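# Remove three sand cores and lay them on plywood

## Task

Lift out of the mould the long core with the rounded nose and the two upright, bladed cores that stand in the mould half on the robot's right (the right_arm, -y side). Set all three down on the plywood boards next to the mould and open the grippers so they rest there untouched. The remaining two cores must still be upright in the mould at the end.

## Robot and tools

Robot: two arms, left_arm and right_arm. Each has six joints, always listed as waist, shoulder, elbow, wrist pitch, wrist yaw, wrist roll, plus a two-finger gripper. Stated joint ranges (rad): waist -2.618 to 3.054, shoulder 0.000 to 3.142, elbow 0.000 to 3.142, wrist pitch -1.571 to 1.571, wrist yaw -1.571 to 1.571, wrist roll -2.094 to 2.094. A real end may sit up to 0.059 rad away from these. A camera stand is fixed behind the arms, and loose objects may occasionally get a brief shove.

Frames: the scene frame has its origin at table-top height, midway between the nominal arm bases, with +x out over the table, +z up and left_arm on +y. Image left/right does not match these names. Calibrated bases: left_arm at (+0.031, +0.345, 0) m, quat_wxyz (+1.000, 0, 0, +0.008); right_arm at (+0.030, -0.335, 0) m, quat_wxyz (+1.000, 0, 0, -0.014). Hand positions, orientations, velocities and wrist-camera poses are reported in each arm's own base frame; the table and fixed cameras use the scene frame. Reported hand poses can be a few cm off, more at long reach. end_effector_position is the point between the finger pads, roughly 1 cm short of the tips; the fingers point along the gripper's +z and close along its y.

The row: every command row has 14 numbers, each in [-1, 1], even when one arm stays still: left_arm's six joint numbers then its opening, then right_arm's six joint numbers then its opening. Joint numbers are offsets, scaled so 1.0 equals 2.224 rad for waist, shoulder and elbow and 8.485 rad for the three wrist joints. They count from the arm's Joint targets as they stood when the action (or move) began, not from the previous row, so sending the same offset again moves further. Sending 0 for all six joints re-commands the present targets. The opening is absolute: +1 fully open (pad gap 0.094 m), -1 closed. A 0 there is a real half-way command; to keep a gripper as it is, resend its current value (see Tool commands).

execute_actions(actions, cameras): actions is a list of actions; each action is a list of at most 15 rows, one per 1/30 s control step, and a short action repeats its last row to fill 15 steps. An empty list just reports state and images. An action is rejected for both arms if any joint would end more than 0.059 rad beyond its range; a malformed action, or a first action failing that test, voids the whole call. cameras: list of names, null/omitted or ["all"] for all, [] for none; an unknown name voids the call.

move(target, speed, blend, opening_speed, blocking, cameras): target is one 14-number row or a list of up to 15 rows; every row's offsets count from the same starting Joint targets. All joints travel together, so grippers follow curves; there is no collision avoidance. speed (rad/s, 0.01 to 12.57, default 0.5) caps the joint with the longest travel; one value or one per target. blend (rad) rounds corners at intermediate targets. opening_speed (per second on the -1..+1 scale, at least 0.2) ramps the fingers; use it slowly on fragile parts. Paths take at least 0.5 s and the whole list shares 10 s. blocking=false returns after about 0.5 s while motion continues. The result adds a move: line: done, off_target (resting more than 0.035 rad from target), moving, held or fault, and limits=held if steps were withheld. Done does not prove contact or a grasp.

wait(seconds 0 to 10) lets time pass holding commands. stop() brakes a running move. zoom_image(camera cam_left_wrist or cam_right_wrist, region [x0, y0, x1, y1] in pixels, at most 504 by 504) enlarges part of the newest image. finished_scene(scene) ends the scene irreversibly with the given scene number; make no further call in that reply.

Cameras: cam_left_wrist and cam_right_wrist, both 896x504, on the wrists.

Results: Joint positions and Joint velocities give one block per arm in joint order (rad, rad/s) plus the pad gap (m). Joint targets are the base for your next offsets. Joint torques follow joint order, include gravity, have offsets and noise; numbers 1 to 3 wrap at ±28 N m. grip_measured is the finger opening on the command scale (reads up to ~2.7 mm wide when empty); grip_effort_nm is gripper motor effort, negative closing. Lines to watch: joint sent to its limit; joint command not followed (clearance check altered targets); Tool commands; velocities within noise; MOTOR HOT and OVER-TEMPERATURE FAULT.

Motion limits: each step, targets stay within 0.339 rad (big joints) or 2.2 rad (wrist) of measured angles, and targets placing a gripper over 200 mm from where it is get scaled back. Large moves may need several actions.

Gripping: once commanded about 0.05 below the touch reading (0.11 for small or round parts), the gripper squeezes at full force, roughly 50 to 64 N per pad. Release by commanding well above grip_measured.

Avoid: dropping cores or releasing them while moving, fast impacts on the mould, table or fixtures, strong pushes, any contact between the two arms or a gripper closing on the other's fingers, strain on wrist camera cables, and anything leaving the table. Holding loads, stretched poses or pushing into unreachable poses heats motors; at 90 °C the arm folds up and idles. To end a push, command targets back past the current positions.

Each tool is called after "Emit:" as a command line: name --argument value for each argument, lists and objects as JSON in quotes; but a table of rows of numbers goes row by row, as --pt "numbers of a row", without its own name.

## Session

Emit:
execute_actions --actions '[]'

Scene clock: 0.00 s.
left_arm: end_effector_position=(+0.3628, -0.0246, +0.2018) grip_measured=+1.000 grip_effort_nm=n/a end_effector_quat_wxyz=(+0.567, -0.059, +0.819, -0.064) | right_arm: end_effector_position=(+0.3464, +0.0128, +0.2780) grip_measured=+1.000 grip_effort_nm=n/a end_effector_quat_wxyz=(+0.512, -0.227, +0.829, +0.002)
Joint positions: left_arm=[-0.096 1.023 0.565 0.102 -0.051 -0.204 0.094] | right_arm=[-0.157 1.051 1.019 -0.506 -0.374 -0.477 0.094]
Joint velocities: within noise
Joint torques (N m): no reading
Heat: left arm: 32 °C; right arm: 36 °C.
Joint targets: left_arm=[-0.096 1.015 0.574 0.108 -0.052 -0.203] | right_arm=[-0.157 1.043 1.031 -0.504 -0.378 -0.476]
Tool commands: left_gripper/opening=+1.0 right_gripper/opening=+1.0

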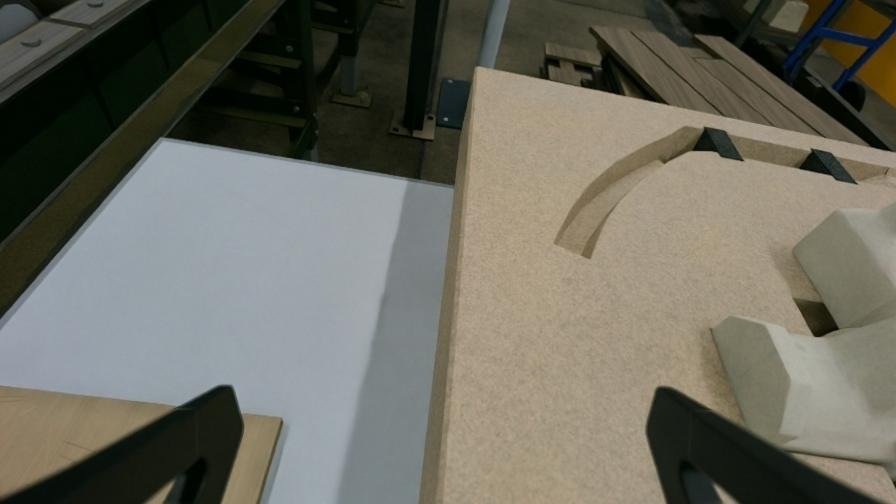

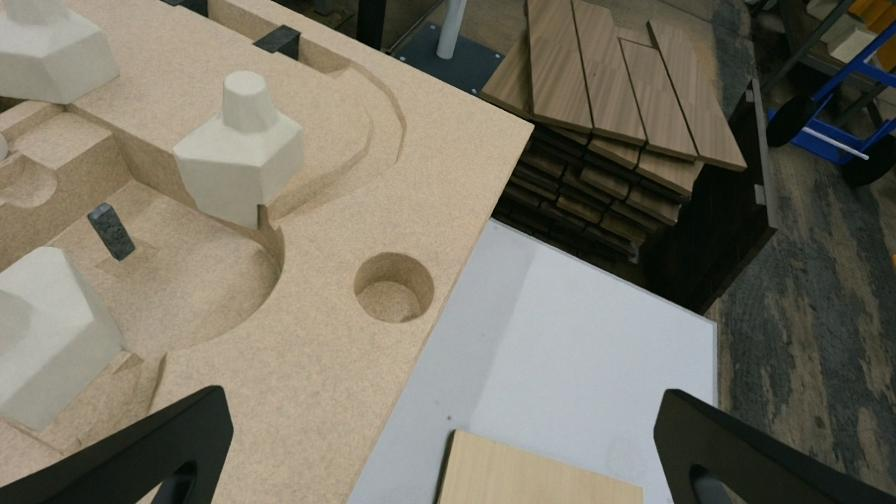

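Emit:
move --target '[0.043,0.173,0.551,-0.1978,0.0061,0.0239,1,0.0706,0.1605,0.346,-0.1256,0.0446,0.0561,1]' --speed 1.2

Scene clock: 14.47 s.
left_arm: end_effector_position=(+0.2739, +0.0004, +0.2953) grip_measured=+1.000 grip_effort_nm=0.027 end_effector_quat_wxyz=(+0.197, +0.000, +0.980, +0.003) | right_arm: end_effector_position=(+0.2752, +0.0002, +0.2939) grip_measured=+1.000 grip_effort_nm=0.027 end_effector_quat_wxyz=(+0.197, -0.001, +0.980, +0.001)
Joint positions: left_arm=[-0.008 1.391 1.778 -1.56 -0.008 -0.006 0.094] | right_arm=[-0.007 1.393 1.774 -1.555 -0.006 -0.008 0.094]
Joint velocities: within noise
Joint torques (N m): left_arm=[0.62 -2.78 5.97 1.11 0.11 0] | right_arm=[0.54 -2.96 6.84 0.63 0.08 0.05]
Heat: left arm: 34 °C; right arm: 38 °C.
Joint targets: left_arm=[0.000 1.400 1.800 -1.568 0.000 0.000] | right_arm=[0.000 1.400 1.801 -1.570 0.000 0.000]
joint sent to its limit (left arm) — the wrist pitch, lower limit.
move: done

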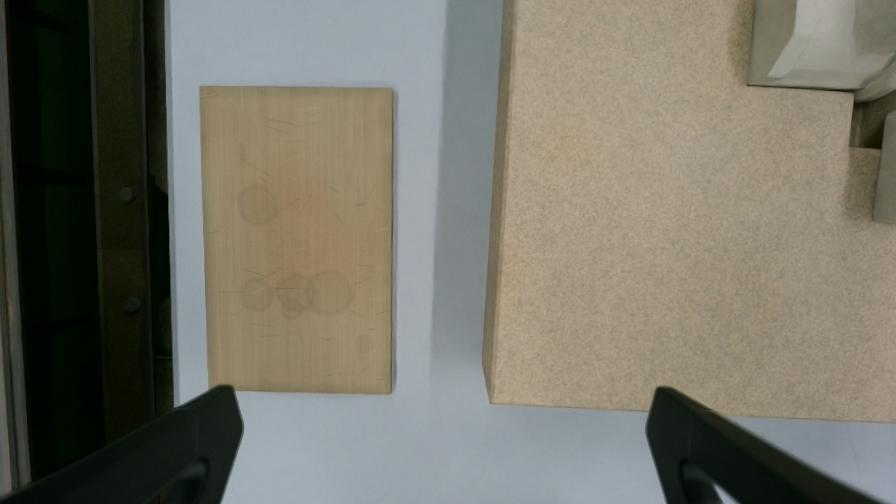

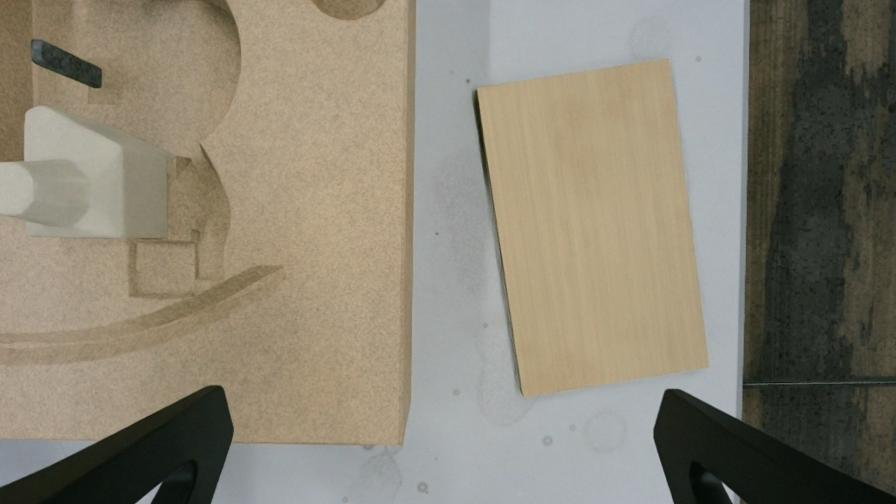

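Emit:
move --target '[0,0,0,0,0,0,1,0.315,0.2248,0.2333,0,0,0,1]' --speed 1.2 --cameras '["cam_right_wrist"]'

Scene clock: 29.47 s.
left_arm: end_effector_position=(+0.2738, +0.0003, +0.2952) grip_measured=+1.000 grip_effort_nm=0.032 end_effector_quat_wxyz=(+0.197, +0.000, +0.980, +0.003) | right_arm: end_effector_position=(+0.3074, +0.2643, +0.2884) grip_measured=+1.000 grip_effort_nm=0.022 end_effector_quat_wxyz=(+0.187, -0.342, +0.918, +0.070)
Joint positions: left_arm=[-0.008 1.391 1.778 -1.561 -0.008 -0.006 0.094] | right_arm=[0.706 1.897 2.294 -1.565 -0.004 -0.006 0.094]
Joint velocities: within noise
Joint torques (N m): left_arm=[0.64 -2.84 5.96 1.11 0.12 0.01] | right_arm=[-0.47 -7.31 6.67 0.7 0.03 0.04]
Heat: left arm: 34 °C; right arm: 37 °C.
Joint targets: left_arm=[0.000 1.400 1.800 -1.568 0.000 0.000] | right_arm=[0.700 1.900 2.320 -1.570 0.000 0.000]
move: done
Images, in order (width x height): cam_right_wrist 896x504.

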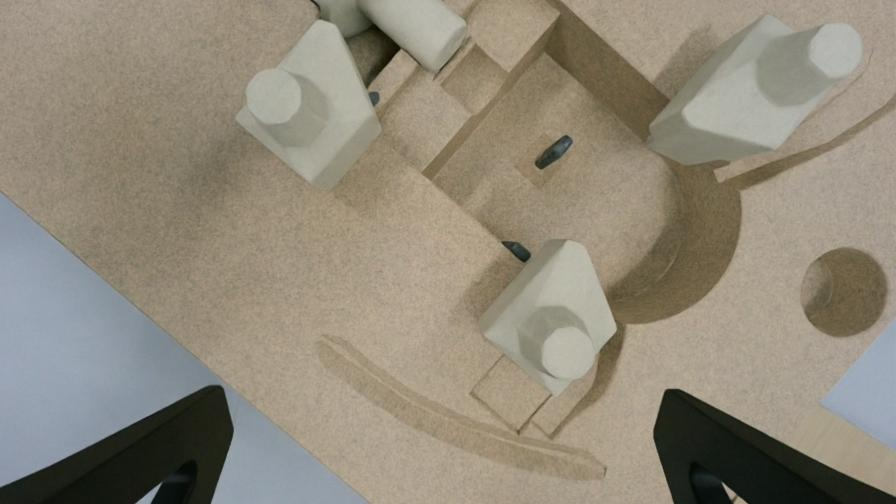

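Emit:
move --target '[-0.27,0.2248,0.2338,0,0,0,1,-0.36,0,0,0,0,0,1]' --speed 1.2

Scene clock: 34.20 s.
left_arm: end_effector_position=(+0.3338, -0.2288, +0.2916) grip_measured=+1.000 grip_effort_nm=0.022 end_effector_quat_wxyz=(+0.195, +0.289, +0.935, -0.061) | right_arm: end_effector_position=(+0.4031, -0.0423, +0.2884) grip_measured=+1.000 grip_effort_nm=0.022 end_effector_quat_wxyz=(+0.200, +0.049, +0.979, -0.013)
Joint positions: left_arm=[-0.603 1.891 2.298 -1.565 0 -0.005 0.094] | right_arm=[-0.105 1.897 2.294 -1.565 0.005 -0.006 0.094]
Joint velocities: within noise
Joint torques (N m): left_arm=[0.28 -6.98 6.01 1.19 0.02 0] | right_arm=[0.43 -7.28 6.64 0.7 -0.05 0.03]
Heat: left arm: 34 °C; right arm: 36 °C.
Joint targets: left_arm=[-0.601 1.900 2.320 -1.568 0.000 0.000] | right_arm=[-0.100 1.900 2.320 -1.570 0.000 0.000]
move: done

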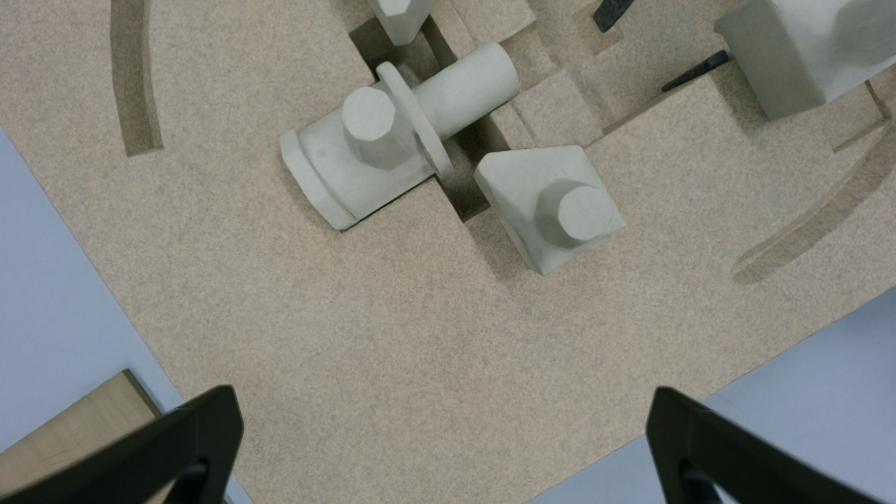

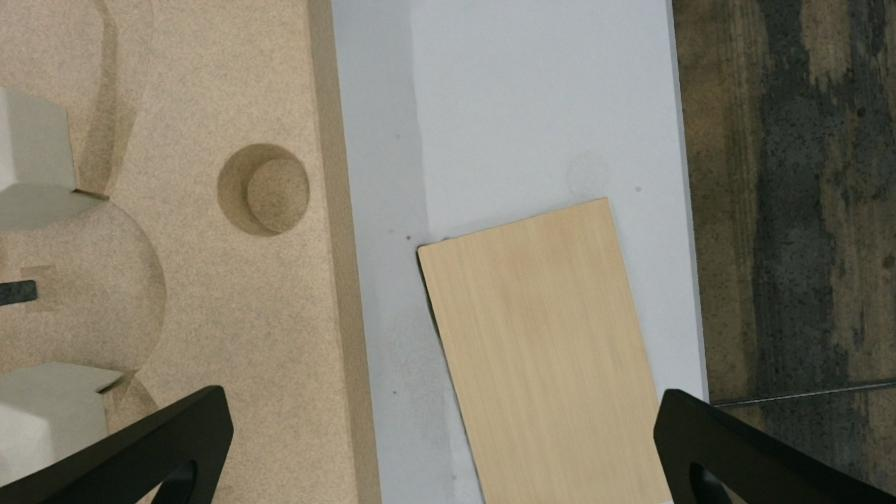

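Emit:
zoom_image --camera "cam_right_wrist" --region '[0, 60, 240, 504]'

Emit:
zoom_image --camera "cam_left_wrist" --region '[260, 0, 660, 300]'

Emit:
zoom_image --camera "cam_left_wrist" --region '[560, 0, 896, 300]'

Scaled by 1.135.

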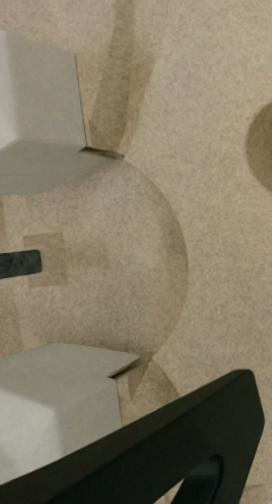

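Scaled by 1.260.

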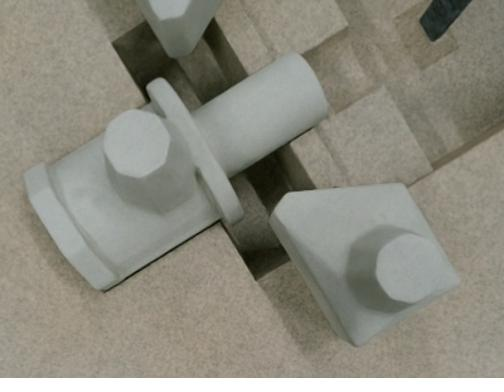

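Scaled by 1.500.

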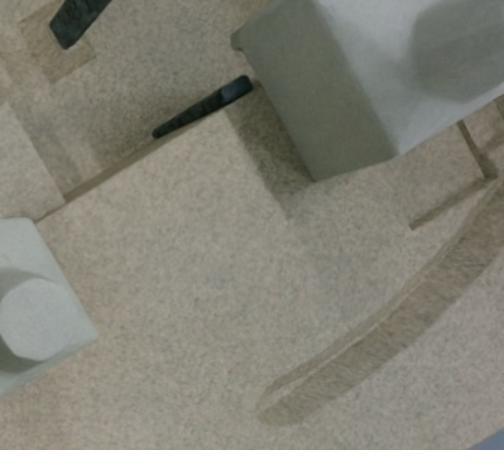

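Emit:
move --target '[0.27,0,0,0,0,0,1,0.310,-0.6686,-0.7624,0.1149,0,0,1]' --speed 1.2

Emit:
zoom_image --camera "cam_right_wrist" --region '[200, 0, 700, 400]'

Scene clock: 62.00 s.
left_arm: end_effector_position=(+0.4047, -0.0004, +0.2916) grip_measured=+1.000 grip_effort_nm=0.032 end_effector_quat_wxyz=(+0.205, -0.001, +0.979, -0.001) | right_arm: end_effector_position=(+0.1970, +0.1309, +0.2350) grip_measured=+1.000 grip_effort_nm=0.017 end_effector_quat_wxyz=(+0.524, -0.243, +0.802, +0.155)
Joint positions: left_arm=[-0.003 1.891 2.298 -1.565 0.001 -0.005 0.094] | right_arm=[0.582 0.425 0.63 -0.62 0 -0.006 0.094]
Joint velocities: within noise
Joint torques (N m): left_arm=[0.28 -6.98 5.9 1.18 0.06 0] | right_arm=[0.62 0.62 5.42 1.71 -0.05 0.02]
Heat: left arm: 35 °C; right arm: 36 °C.
Joint targets: left_arm=[0.000 1.900 2.320 -1.568 0.000 0.000] | right_arm=[0.589 0.413 0.624 -0.595 0.000 0.000]
move: done

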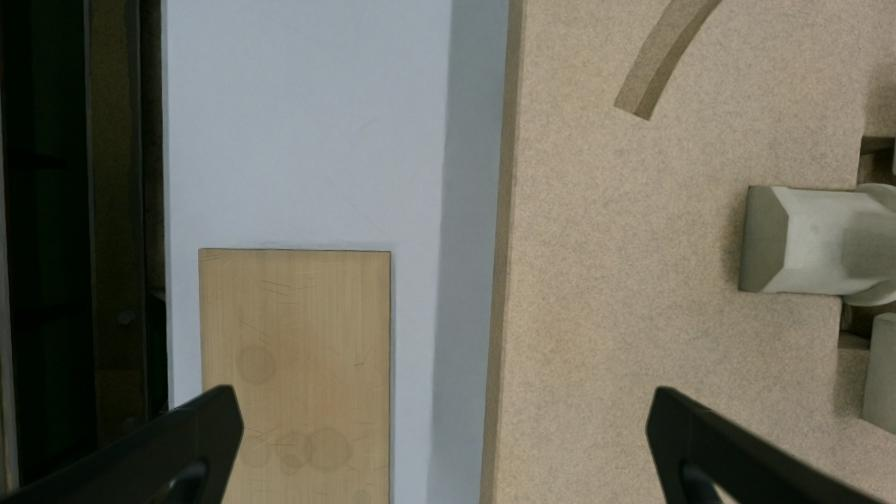

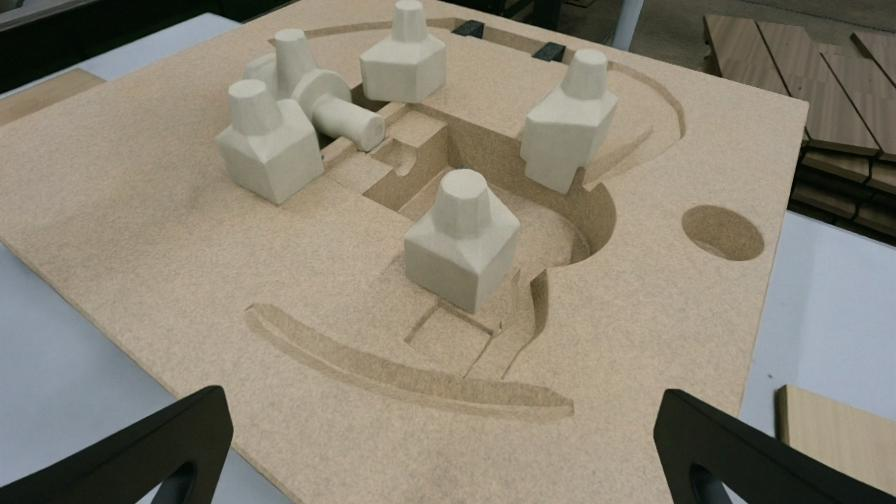

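Scaled by 1.008.

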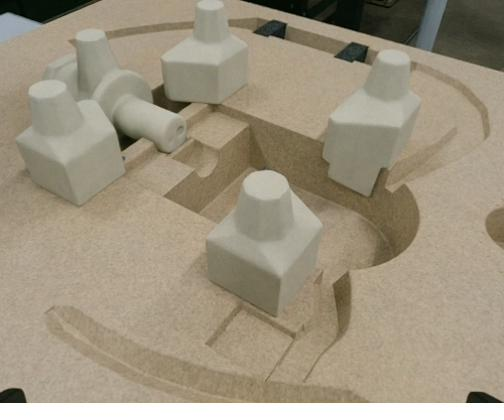

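Emit:
move --target '[0,0,0,0,0,0,1,-0.0153,0.160,-0.0585,0.0448,0,0,1]' --speed 0.8 --cameras '["cam_right_wrist"]'

Scene clock: 120.67 s.
left_arm: end_effector_position=(+0.4047, -0.0004, +0.2916) grip_measured=+1.000 grip_effort_nm=0.027 end_effector_quat_wxyz=(+0.205, -0.001, +0.979, -0.001) | right_arm: end_effector_position=(+0.2540, +0.1611, +0.1704) grip_measured=+1.000 grip_effort_nm=0.022 end_effector_quat_wxyz=(+0.483, -0.242, +0.830, +0.138)
Joint positions: left_arm=[-0.003 1.891 2.298 -1.565 0.001 -0.005 0.094] | right_arm=[0.562 0.772 0.499 -0.244 0 -0.006 0.094]
Joint velocities: within noise
Joint torques (N m): left_arm=[0.25 -6.97 5.98 1.19 0.02 0.01] | right_arm=[-0.61 -0.9 6.06 1.68 -0.01 0.01]
Heat: left arm: 36 °C; right arm: 41 °C.
Joint targets: left_arm=[0.000 1.900 2.320 -1.568 0.000 0.000] | right_arm=[0.555 0.769 0.494 -0.215 0.000 0.000]
move: done
Images, in order (width x height): cam_right_wrist 896x504.

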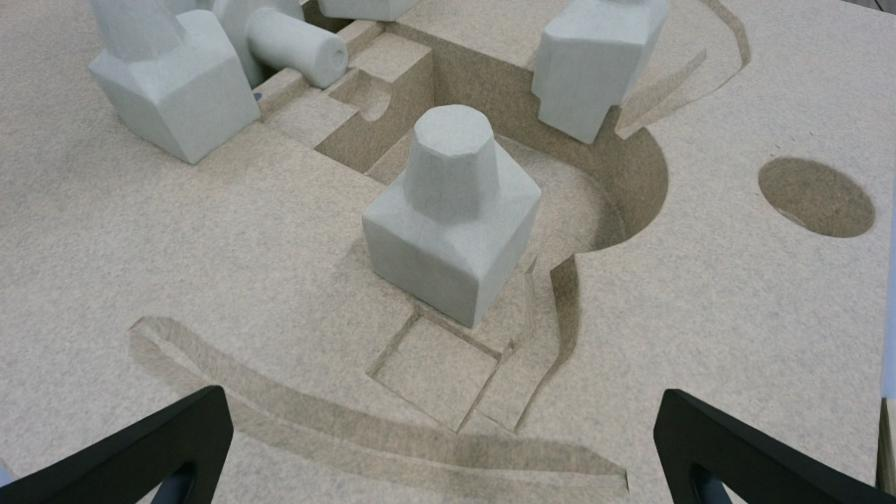

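Emit:
move --target '[0,0,0,0,0,0,1,0,0,0,0,0,0,-0.7]' --cameras '["cam_right_wrist"]'

Scene clock: 130.60 s.
left_arm: end_effector_position=(+0.4047, -0.0004, +0.2916) grip_measured=+1.000 grip_effort_nm=0.022 end_effector_quat_wxyz=(+0.205, -0.001, +0.979, -0.001) | right_arm: end_effector_position=(+0.2541, +0.1611, +0.1707) grip_measured=-0.697 grip_effort_nm=-0.125 end_effector_quat_wxyz=(+0.484, -0.242, +0.830, +0.138)
Joint positions: left_arm=[-0.003 1.891 2.298 -1.565 0.001 -0.005 0.094] | right_arm=[0.562 0.772 0.499 -0.243 0 -0.006 0.014]
Joint velocities: within noise
Joint torques (N m): left_arm=[0.31 -6.97 5.93 1.19 0.03 0] | right_arm=[-0.57 -0.88 6.05 1.7 -0.01 0.03]
Heat: left arm: 36 °C; right arm: 41 °C.
Joint targets: left_arm=[0.000 1.900 2.320 -1.568 0.000 0.000] | right_arm=[0.555 0.769 0.494 -0.215 0.000 0.000]
move: done
Images, in order (width x height): cam_right_wrist 896x504.

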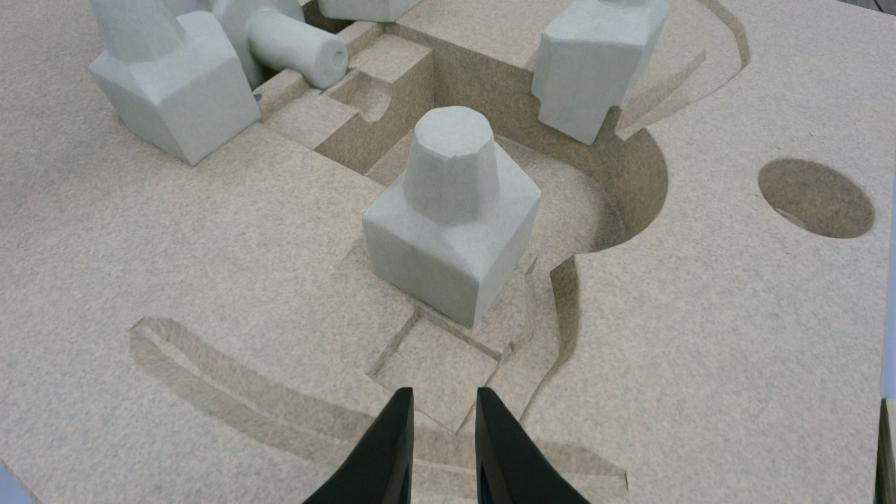

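Emit:
zoom_image --camera "cam_right_wrist" --region '[380, 370, 510, 504]'

Scaled by 3.761.

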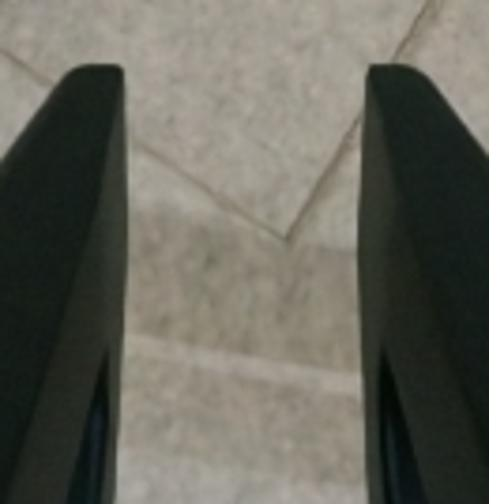

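Emit:
move --target '[0,0,0,0,0,0,1,0,0.1007,0.0391,0.0161,0,0,1]' --speed 0.3 --cameras '["cam_right_wrist"]'

Scene clock: 143.50 s.
left_arm: end_effector_position=(+0.4047, -0.0004, +0.2916) grip_measured=+1.000 grip_effort_nm=0.037 end_effector_quat_wxyz=(+0.205, -0.001, +0.979, -0.001) | right_arm: end_effector_position=(+0.2835, +0.1797, +0.1570) grip_measured=+0.997 grip_effort_nm=0.178 end_effector_quat_wxyz=(+0.469, -0.245, +0.838, +0.134)
Joint positions: left_arm=[-0.003 1.891 2.298 -1.565 0.001 -0.005 0.094] | right_arm=[0.562 0.99 0.547 -0.109 0 -0.006 0.094]
Joint velocities: within noise
Joint torques (N m): left_arm=[0.2 -6.93 6 1.18 0 0.01] | right_arm=[-0.58 -1.78 9.02 1.72 -0.01 0.02]
Heat: left arm: 36 °C; right arm: 41 °C.
Joint targets: left_arm=[0.000 1.900 2.320 -1.568 0.000 0.000] | right_arm=[0.555 0.993 0.581 -0.079 0.000 0.000]
move: done
Images, in order (width x height): cam_right_wrist 896x504.

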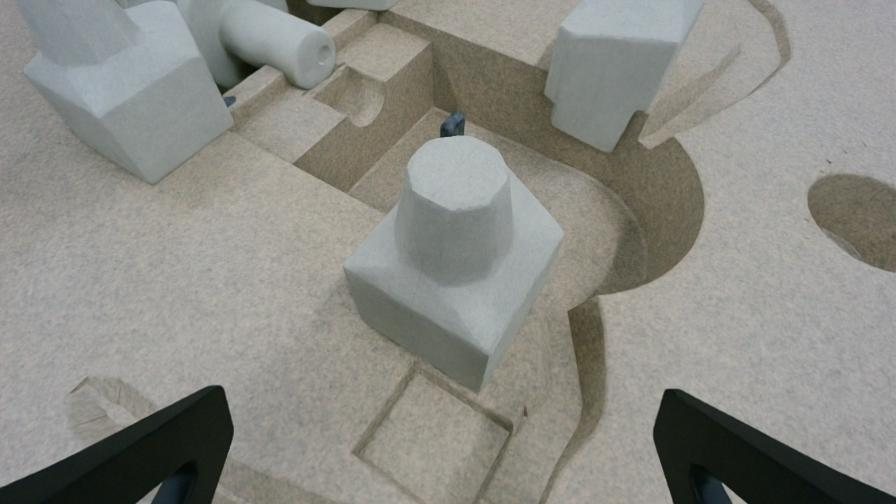

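Emit:
move --target '[0,0,0,0,0,0,1,-0.0054,0.120,0.0436,0.027,0,0,1]' --speed 0.3 --cameras '["cam_right_wrist"]'

Scene clock: 153.50 s.
left_arm: end_effector_position=(+0.4047, -0.0004, +0.2916) grip_measured=+1.000 grip_effort_nm=0.032 end_effector_quat_wxyz=(+0.205, -0.001, +0.979, -0.001) | right_arm: end_effector_position=(+0.3352, +0.2068, +0.1596) grip_measured=+0.997 grip_effort_nm=0.178 end_effector_quat_wxyz=(+0.494, -0.235, +0.825, +0.138)
Joint positions: left_arm=[-0.003 1.891 2.298 -1.565 0.001 -0.005 0.094] | right_arm=[0.55 1.255 0.644 0.117 0 -0.006 0.094]
Joint velocities: within noise
Joint torques (N m): left_arm=[0.28 -6.95 5.96 1.19 0 0] | right_arm=[-0.61 -3.38 8.79 1.75 -0.01 0.03]
Heat: left arm: 36 °C; right arm: 42 °C.
Joint targets: left_arm=[0.000 1.900 2.320 -1.568 0.000 0.000] | right_arm=[0.543 1.260 0.678 0.151 0.000 0.000]
move: done
Images, in order (width x height): cam_right_wrist 896x504.

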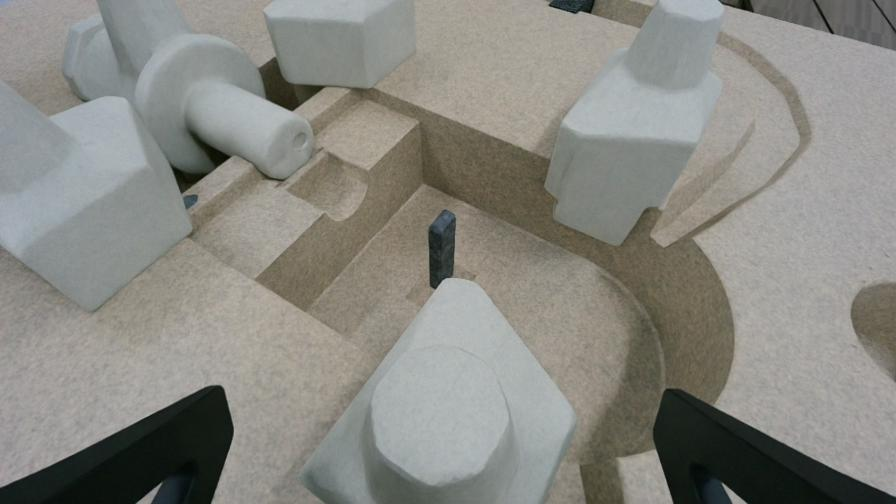

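Emit:
move --pt "0 0 0 0 0 0 1 0 0.0202 0.009 0.003 0 0 1" --pt "0 0 0 0 0 0 1 0 0.0202 0.009 0.003 0 0 -0.5" --speed 0.2 --opening_speed 0.8 --cameras '["cam_right_wrist"]'

Scene clock: 165.47 s.
left_arm: end_effector_position=(+0.4047, -0.0004, +0.2916) grip_measured=+1.000 grip_effort_nm=0.027 end_effector_quat_wxyz=(+0.205, -0.001, +0.979, -0.001) | right_arm: end_effector_position=(+0.3429, +0.2119, +0.1585) grip_measured=-0.325 grip_effort_nm=-1.004 end_effector_quat_wxyz=(+0.496, -0.236, +0.824, +0.139)
Joint positions: left_arm=[-0.003 1.891 2.298 -1.565 0.001 -0.005 0.094] | right_arm=[0.55 1.298 0.665 0.143 -0.001 -0.006 0.032]
Joint velocities: within noise
Joint torques (N m): left_arm=[0.32 -6.95 5.98 1.17 0.03 0] | right_arm=[-0.62 -3.56 8.7 1.76 0.01 0.02]
Heat: left arm: 36 °C; right arm: 42 °C.
Joint targets: left_arm=[0.000 1.900 2.320 -1.568 0.000 0.000] | right_arm=[0.543 1.305 0.698 0.176 0.000 0.000]
move: done
Images, in order (width x height): cam_right_wrist 896x504.

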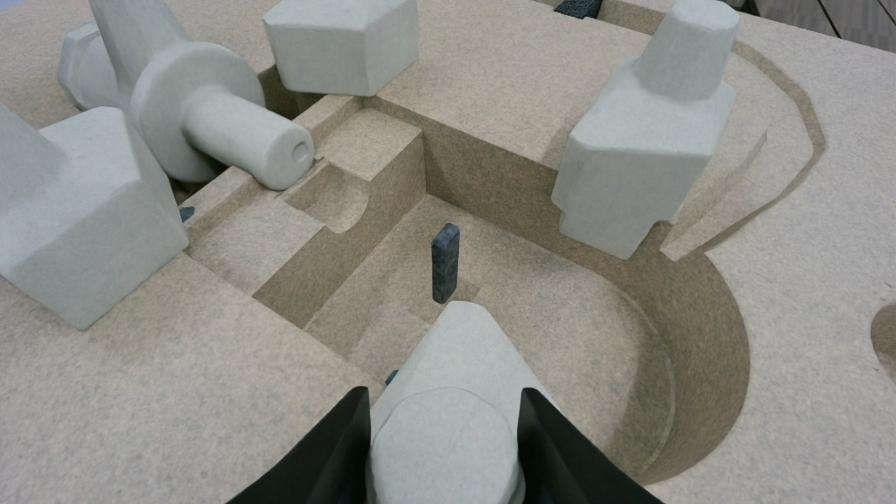

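Emit:
move --pt "0 0 0 0 0 0 1 0 -0.018 0.0405 -0.0153 0 0 -0.5" --pt "0 0 0 0 0 0 1 0 -0.0288 0.0859 -0.0301 0 0 -0.5" --speed 0.15 --cameras '["cam_right_wrist"]'

Scene clock: 172.23 s.
left_arm: end_effector_position=(+0.4047, -0.0004, +0.2916) grip_measured=+1.000 grip_effort_nm=0.037 end_effector_quat_wxyz=(+0.205, -0.001, +0.979, -0.001) | right_arm: end_effector_position=(+0.3422, +0.2117, +0.1836) grip_measured=-0.326 grip_effort_nm=-1.004 end_effector_quat_wxyz=(+0.460, -0.242, +0.845, +0.130)
Joint positions: left_arm=[-0.003 1.891 2.298 -1.565 0.001 -0.005 0.094] | right_arm=[0.55 1.283 0.836 -0.127 -0.003 -0.006 0.032]
Joint velocities: within noise
Joint torques (N m): left_arm=[0.27 -6.95 5.96 1.18 0.03 0] | right_arm=[-0.59 -7.72 10.51 1.84 0.02 0.03]
Heat: left arm: 36 °C; right arm: 43 °C.
Joint targets: left_arm=[0.000 1.900 2.320 -1.568 0.000 0.000] | right_arm=[0.543 1.241 0.889 -0.079 0.000 0.000]
move: off_target (right_arm); right_arm: the elbow is farthest, 0.053 rad from its target
Images, in order (width x height): cam_right_wrist 896x504.

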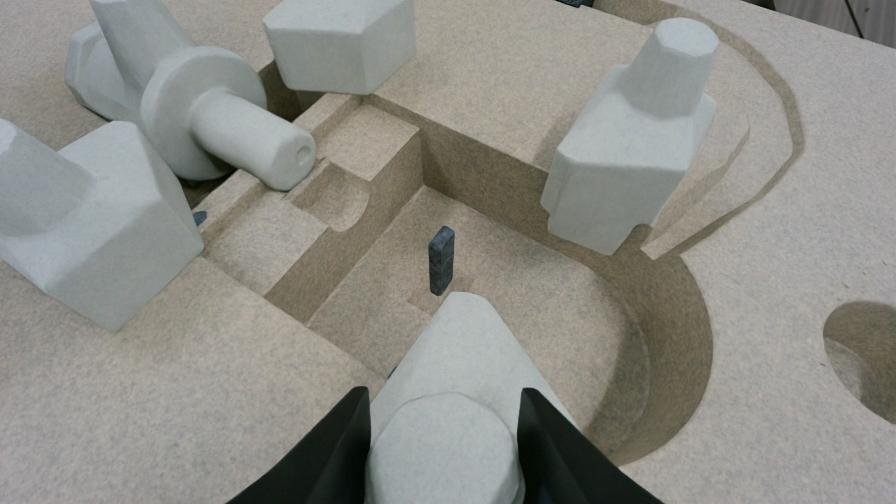

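Emit:
move --target '[0,0,0,0,0,0,1,0,-0.0342,0.0432,-0.0107,0,0,-0.5]' --speed 0.2 --cameras '["cam_right_wrist"]'

Scene clock: 176.50 s.
left_arm: end_effector_position=(+0.4047, -0.0004, +0.2916) grip_measured=+1.000 grip_effort_nm=0.032 end_effector_quat_wxyz=(+0.205, -0.001, +0.979, -0.001) | right_arm: end_effector_position=(+0.3362, +0.2079, +0.2364) grip_measured=-0.326 grip_effort_nm=-1.009 end_effector_quat_wxyz=(+0.488, -0.237, +0.829, +0.137)
Joint positions: left_arm=[-0.003 1.891 2.298 -1.565 0.001 -0.005 0.094] | right_arm=[0.55 1.199 0.934 -0.243 -0.002 -0.006 0.032]
Joint velocities: within noise
Joint torques (N m): left_arm=[0.34 -6.93 5.9 1.18 0.01 0] | right_arm=[-0.59 -6.46 10.5 2.1 0.02 0.03]
Heat: left arm: 36 °C; right arm: 43 °C.
Joint targets: left_arm=[0.000 1.900 2.320 -1.568 0.000 0.000] | right_arm=[0.543 1.165 0.985 -0.170 0.000 0.000]
move: off_target (right_arm); right_arm: the wrist pitch is farthest, 0.073 rad from its target
Images, in order (width x height): cam_right_wrist 896x504.

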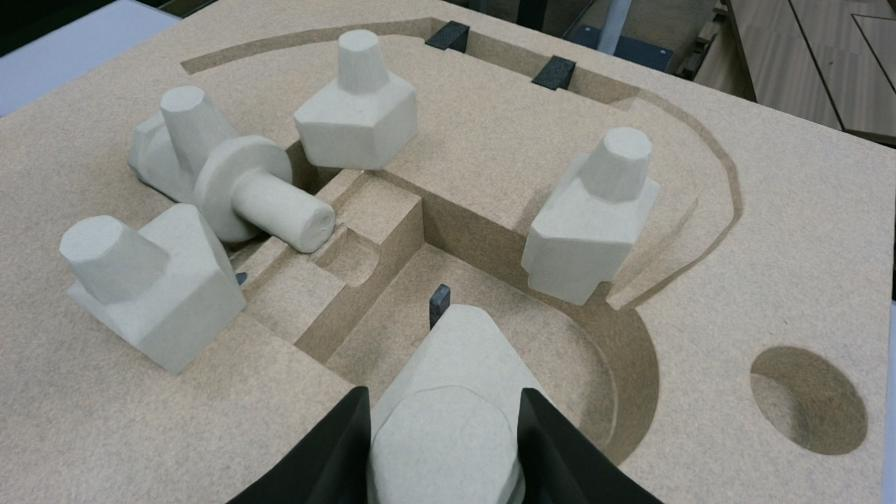

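Emit:
move --target '[-0.47,-0.595,-0.931,0.2233,0,0,1,0,-0.067,0.0971,-0.0421,0,0,-0.5]' --speed 0.9

Scene clock: 186.70 s.
left_arm: end_effector_position=(+0.1543, -0.2598, +0.2327) grip_measured=+1.000 grip_effort_nm=0.027 end_effector_quat_wxyz=(+0.602, +0.356, +0.626, -0.346) | right_arm: end_effector_position=(+0.2944, +0.1823, +0.3112) grip_measured=-0.326 grip_effort_nm=-1.009 end_effector_quat_wxyz=(+0.492, -0.237, +0.827, +0.138)
Joint positions: left_arm=[-1.038 0.589 0.255 0.298 0.001 -0.004 0.094] | right_arm=[0.55 1.048 1.146 -0.597 -0.002 -0.006 0.032]
Joint velocities: within noise
Joint torques (N m): left_arm=[-0.57 -0.58 5.42 2.56 -0.02 -0.01] | right_arm=[-0.62 -4.83 10.5 2.12 0.02 0.02]
Heat: left arm: 36 °C; right arm: 45 °C.
Joint targets: left_arm=[-1.046 0.577 0.249 0.327 0.000 0.000] | right_arm=[0.543 1.016 1.201 -0.527 0.000 0.000]
move: off_target (right_arm); right_arm: the wrist pitch is farthest, 0.070 rad from its target

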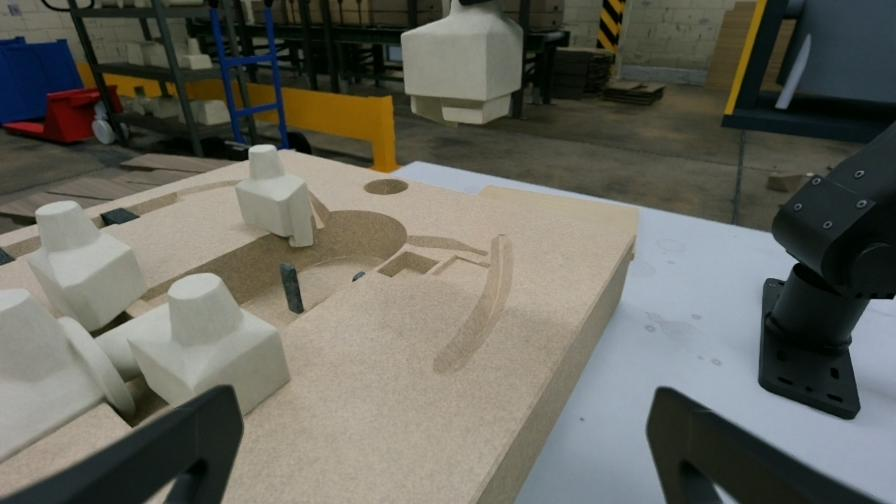

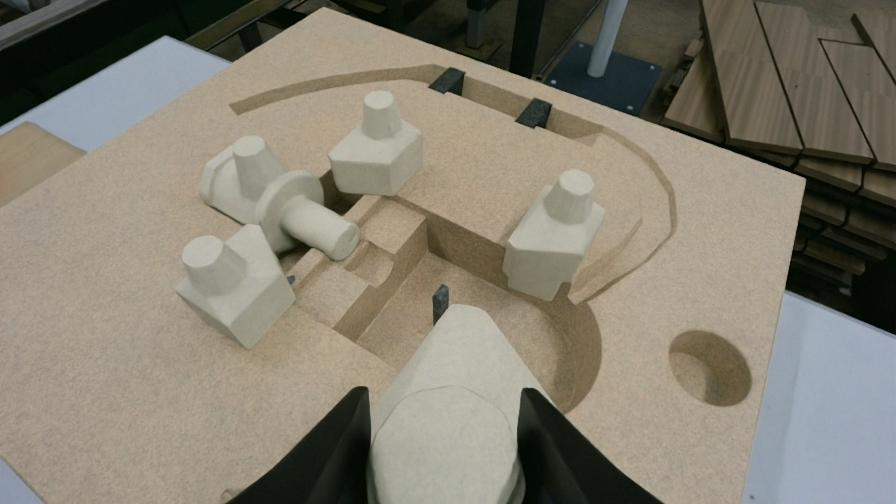

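Emit:
zoom_image --camera "cam_left_wrist" --region '[370, 0, 560, 140]'

Emit:
zoom_image --camera "cam_left_wrist" --region '[220, 130, 520, 330]'

Scaled by 2.653.

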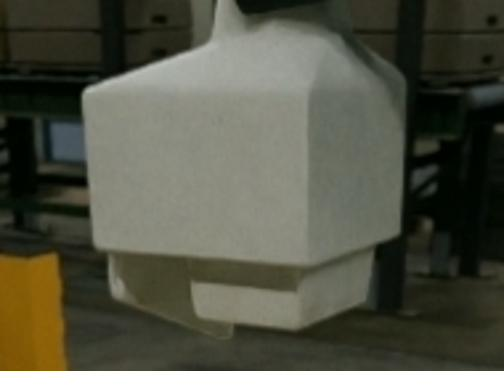

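Scaled by 1.680.

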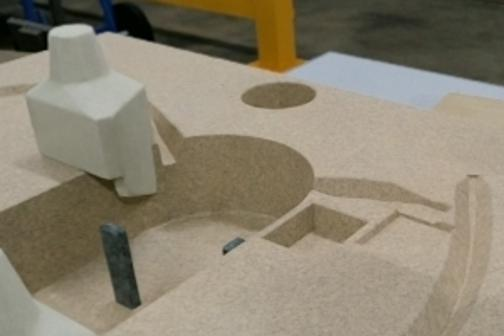

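Emit:
move --target '[0,0,0,0,0,0,1,-0.383,0,0,0,0,-0.2338,-0.5]' --speed 1.0

Scene clock: 263.00 s.
left_arm: end_effector_position=(+0.1544, -0.2598, +0.2330) grip_measured=+1.000 grip_effort_nm=0.027 end_effector_quat_wxyz=(+0.603, +0.355, +0.625, -0.346) | right_arm: end_effector_position=(+0.3301, -0.1032, +0.3105) grip_measured=-0.327 grip_effort_nm=-1.009 end_effector_quat_wxyz=(-0.214, +0.635, -0.580, +0.463)
Joint positions: left_arm=[-1.038 0.589 0.255 0.3 0.001 -0.004 0.094] | right_arm=[-0.305 1.048 1.146 -0.6 0.003 -1.967 0.032]
Joint velocities: within noise
Joint torques (N m): left_arm=[-0.59 -0.58 5.38 2.52 0 -0.03] | right_arm=[-0.34 -4.79 10.5 2.13 -0.03 -0.24]
Heat: left arm: 44 °C; right arm: 49 °C.
Joint targets: left_arm=[-1.046 0.577 0.249 0.326 0.000 0.000] | right_arm=[-0.309 1.016 1.201 -0.528 0.000 -1.984]
move: off_target (right_arm); right_arm: the wrist pitch is farthest, 0.073 rad from its target

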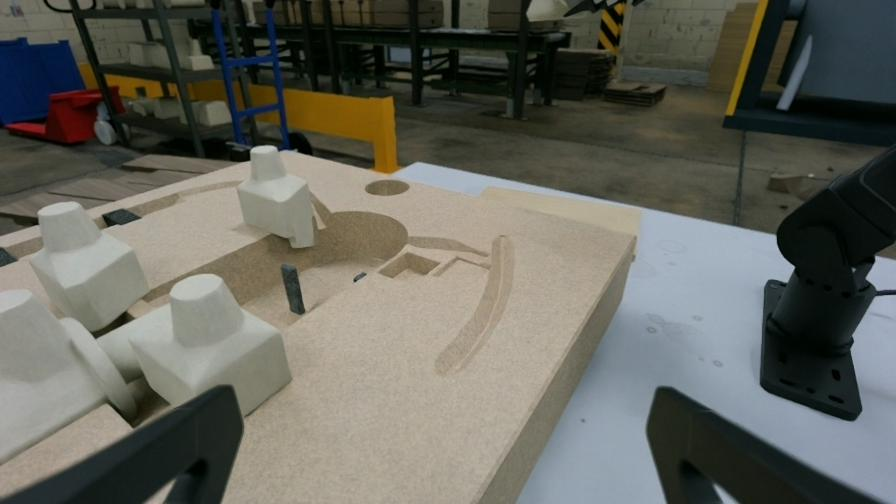

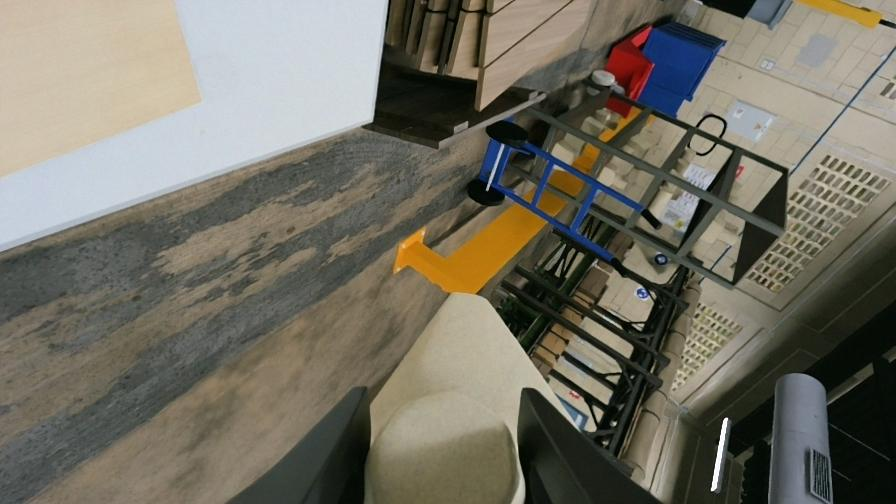

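Emit:
move --target '[-0.058,0.103,0.340,-0.1031,0,0,1,0,0.0805,-0.1767,0.0517,0,0,-0.5]' --speed 0.6

Scene clock: 270.97 s.
left_arm: end_effector_position=(+0.1190, -0.2760, +0.3213) grip_measured=+1.000 grip_effort_nm=0.032 end_effector_quat_wxyz=(+0.472, +0.453, +0.689, -0.313) | right_arm: end_effector_position=(+0.3642, -0.1140, +0.1818) grip_measured=-0.327 grip_effort_nm=-1.004 end_effector_quat_wxyz=(-0.196, +0.653, -0.595, +0.425)
Joint positions: left_arm=[-1.167 0.802 0.982 -0.548 0.001 -0.004 0.094] | right_arm=[-0.305 1.205 0.796 -0.187 0.003 -1.969 0.032]
Joint velocities: within noise
Joint torques (N m): left_arm=[-0.51 -0.05 7.32 2.21 0.02 -0.03] | right_arm=[-0.35 -4.4 7.24 2.32 -0.04 -0.2]
Heat: left arm: 44 °C; right arm: 50 °C.
Joint targets: left_arm=[-1.175 0.806 1.005 -0.548 0.000 0.000] | right_arm=[-0.309 1.195 0.808 -0.089 0.000 -1.984]
move: off_target (right_arm); right_arm: the wrist pitch is farthest, 0.097 rad from its target

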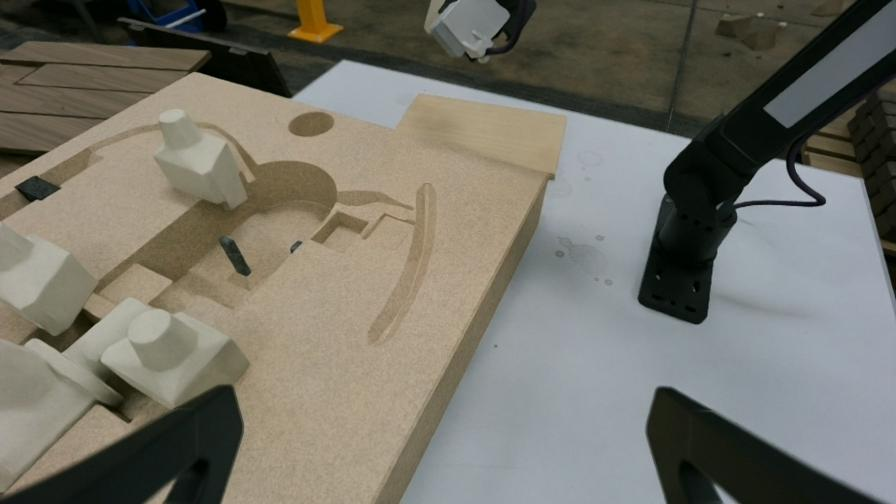

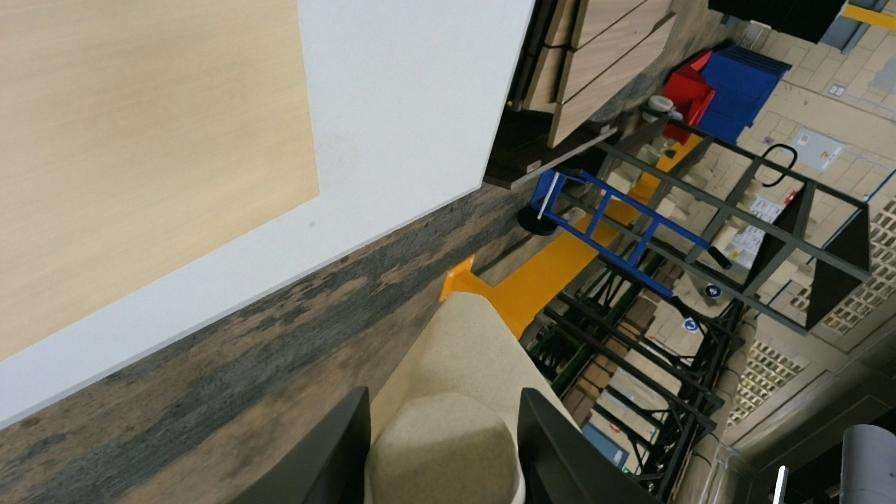

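Emit:
zoom_image --camera "cam_left_wrist" --region '[390, 0, 570, 110]'

Scaled by 2.800.

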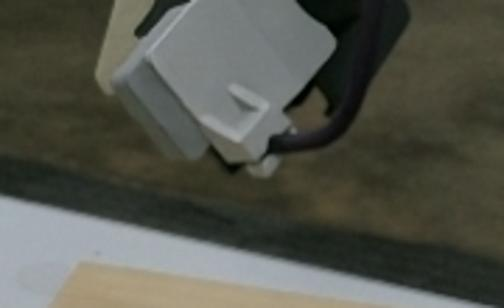

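Emit:
move --target '[0,0,0,0,0,0,1,0,0.0715,-0.1138,0.0442,0,0,-0.5]' --speed 0.4

Emit:
zoom_image --camera "cam_left_wrist" --region '[380, 0, 620, 190]'

Scene clock: 285.67 s.
left_arm: end_effector_position=(+0.1190, -0.2759, +0.3210) grip_measured=+1.000 grip_effort_nm=0.027 end_effector_quat_wxyz=(+0.471, +0.453, +0.689, -0.313) | right_arm: end_effector_position=(+0.3616, -0.1132, +0.0911) grip_measured=-0.327 grip_effort_nm=-1.004 end_effector_quat_wxyz=(-0.189, +0.659, -0.600, +0.412)
Joint positions: left_arm=[-1.167 0.802 0.982 -0.549 0.001 -0.004 0.094] | right_arm=[-0.305 1.362 0.543 0.189 0.003 -1.971 0.032]
Joint velocities: within noise
Joint torques (N m): left_arm=[-0.54 -0.03 7.32 2.18 0.03 0.03] | right_arm=[-0.35 -4.75 6.49 2.26 -0.03 -0.19]
Heat: left arm: 42 °C; right arm: 55 °C.
Joint targets: left_arm=[-1.175 0.806 1.005 -0.548 0.000 0.000] | right_arm=[-0.309 1.354 0.555 0.286 0.000 -1.984]
move: off_target (right_arm); right_arm: the wrist pitch is farthest, 0.097 rad from its target

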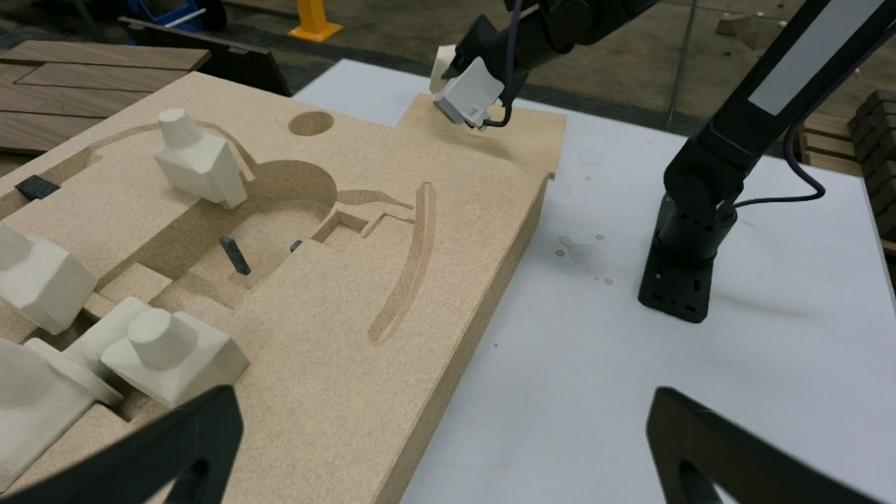

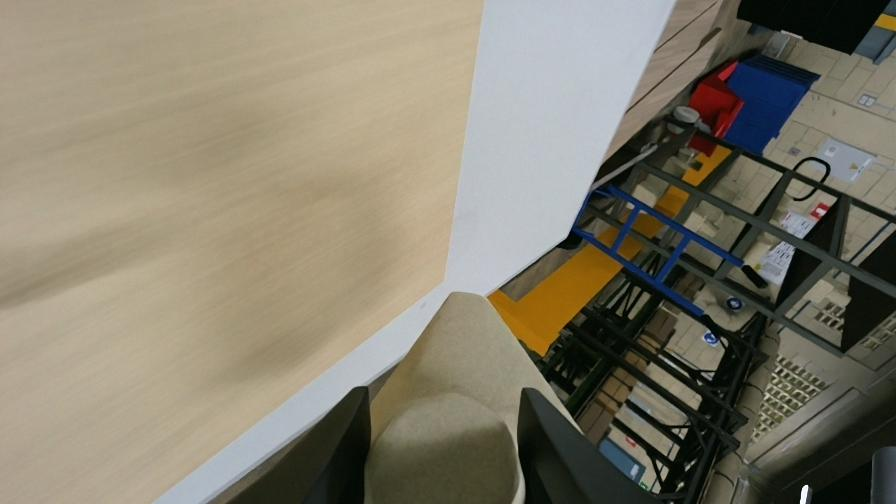

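Scaled by 2.100.

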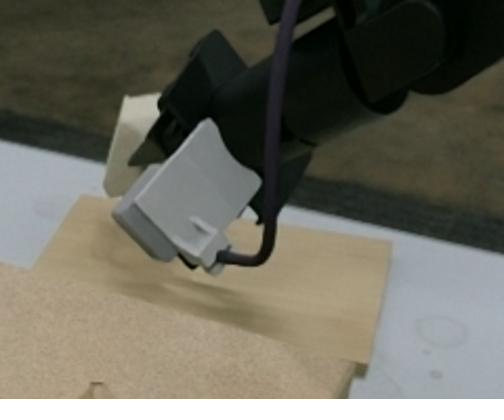

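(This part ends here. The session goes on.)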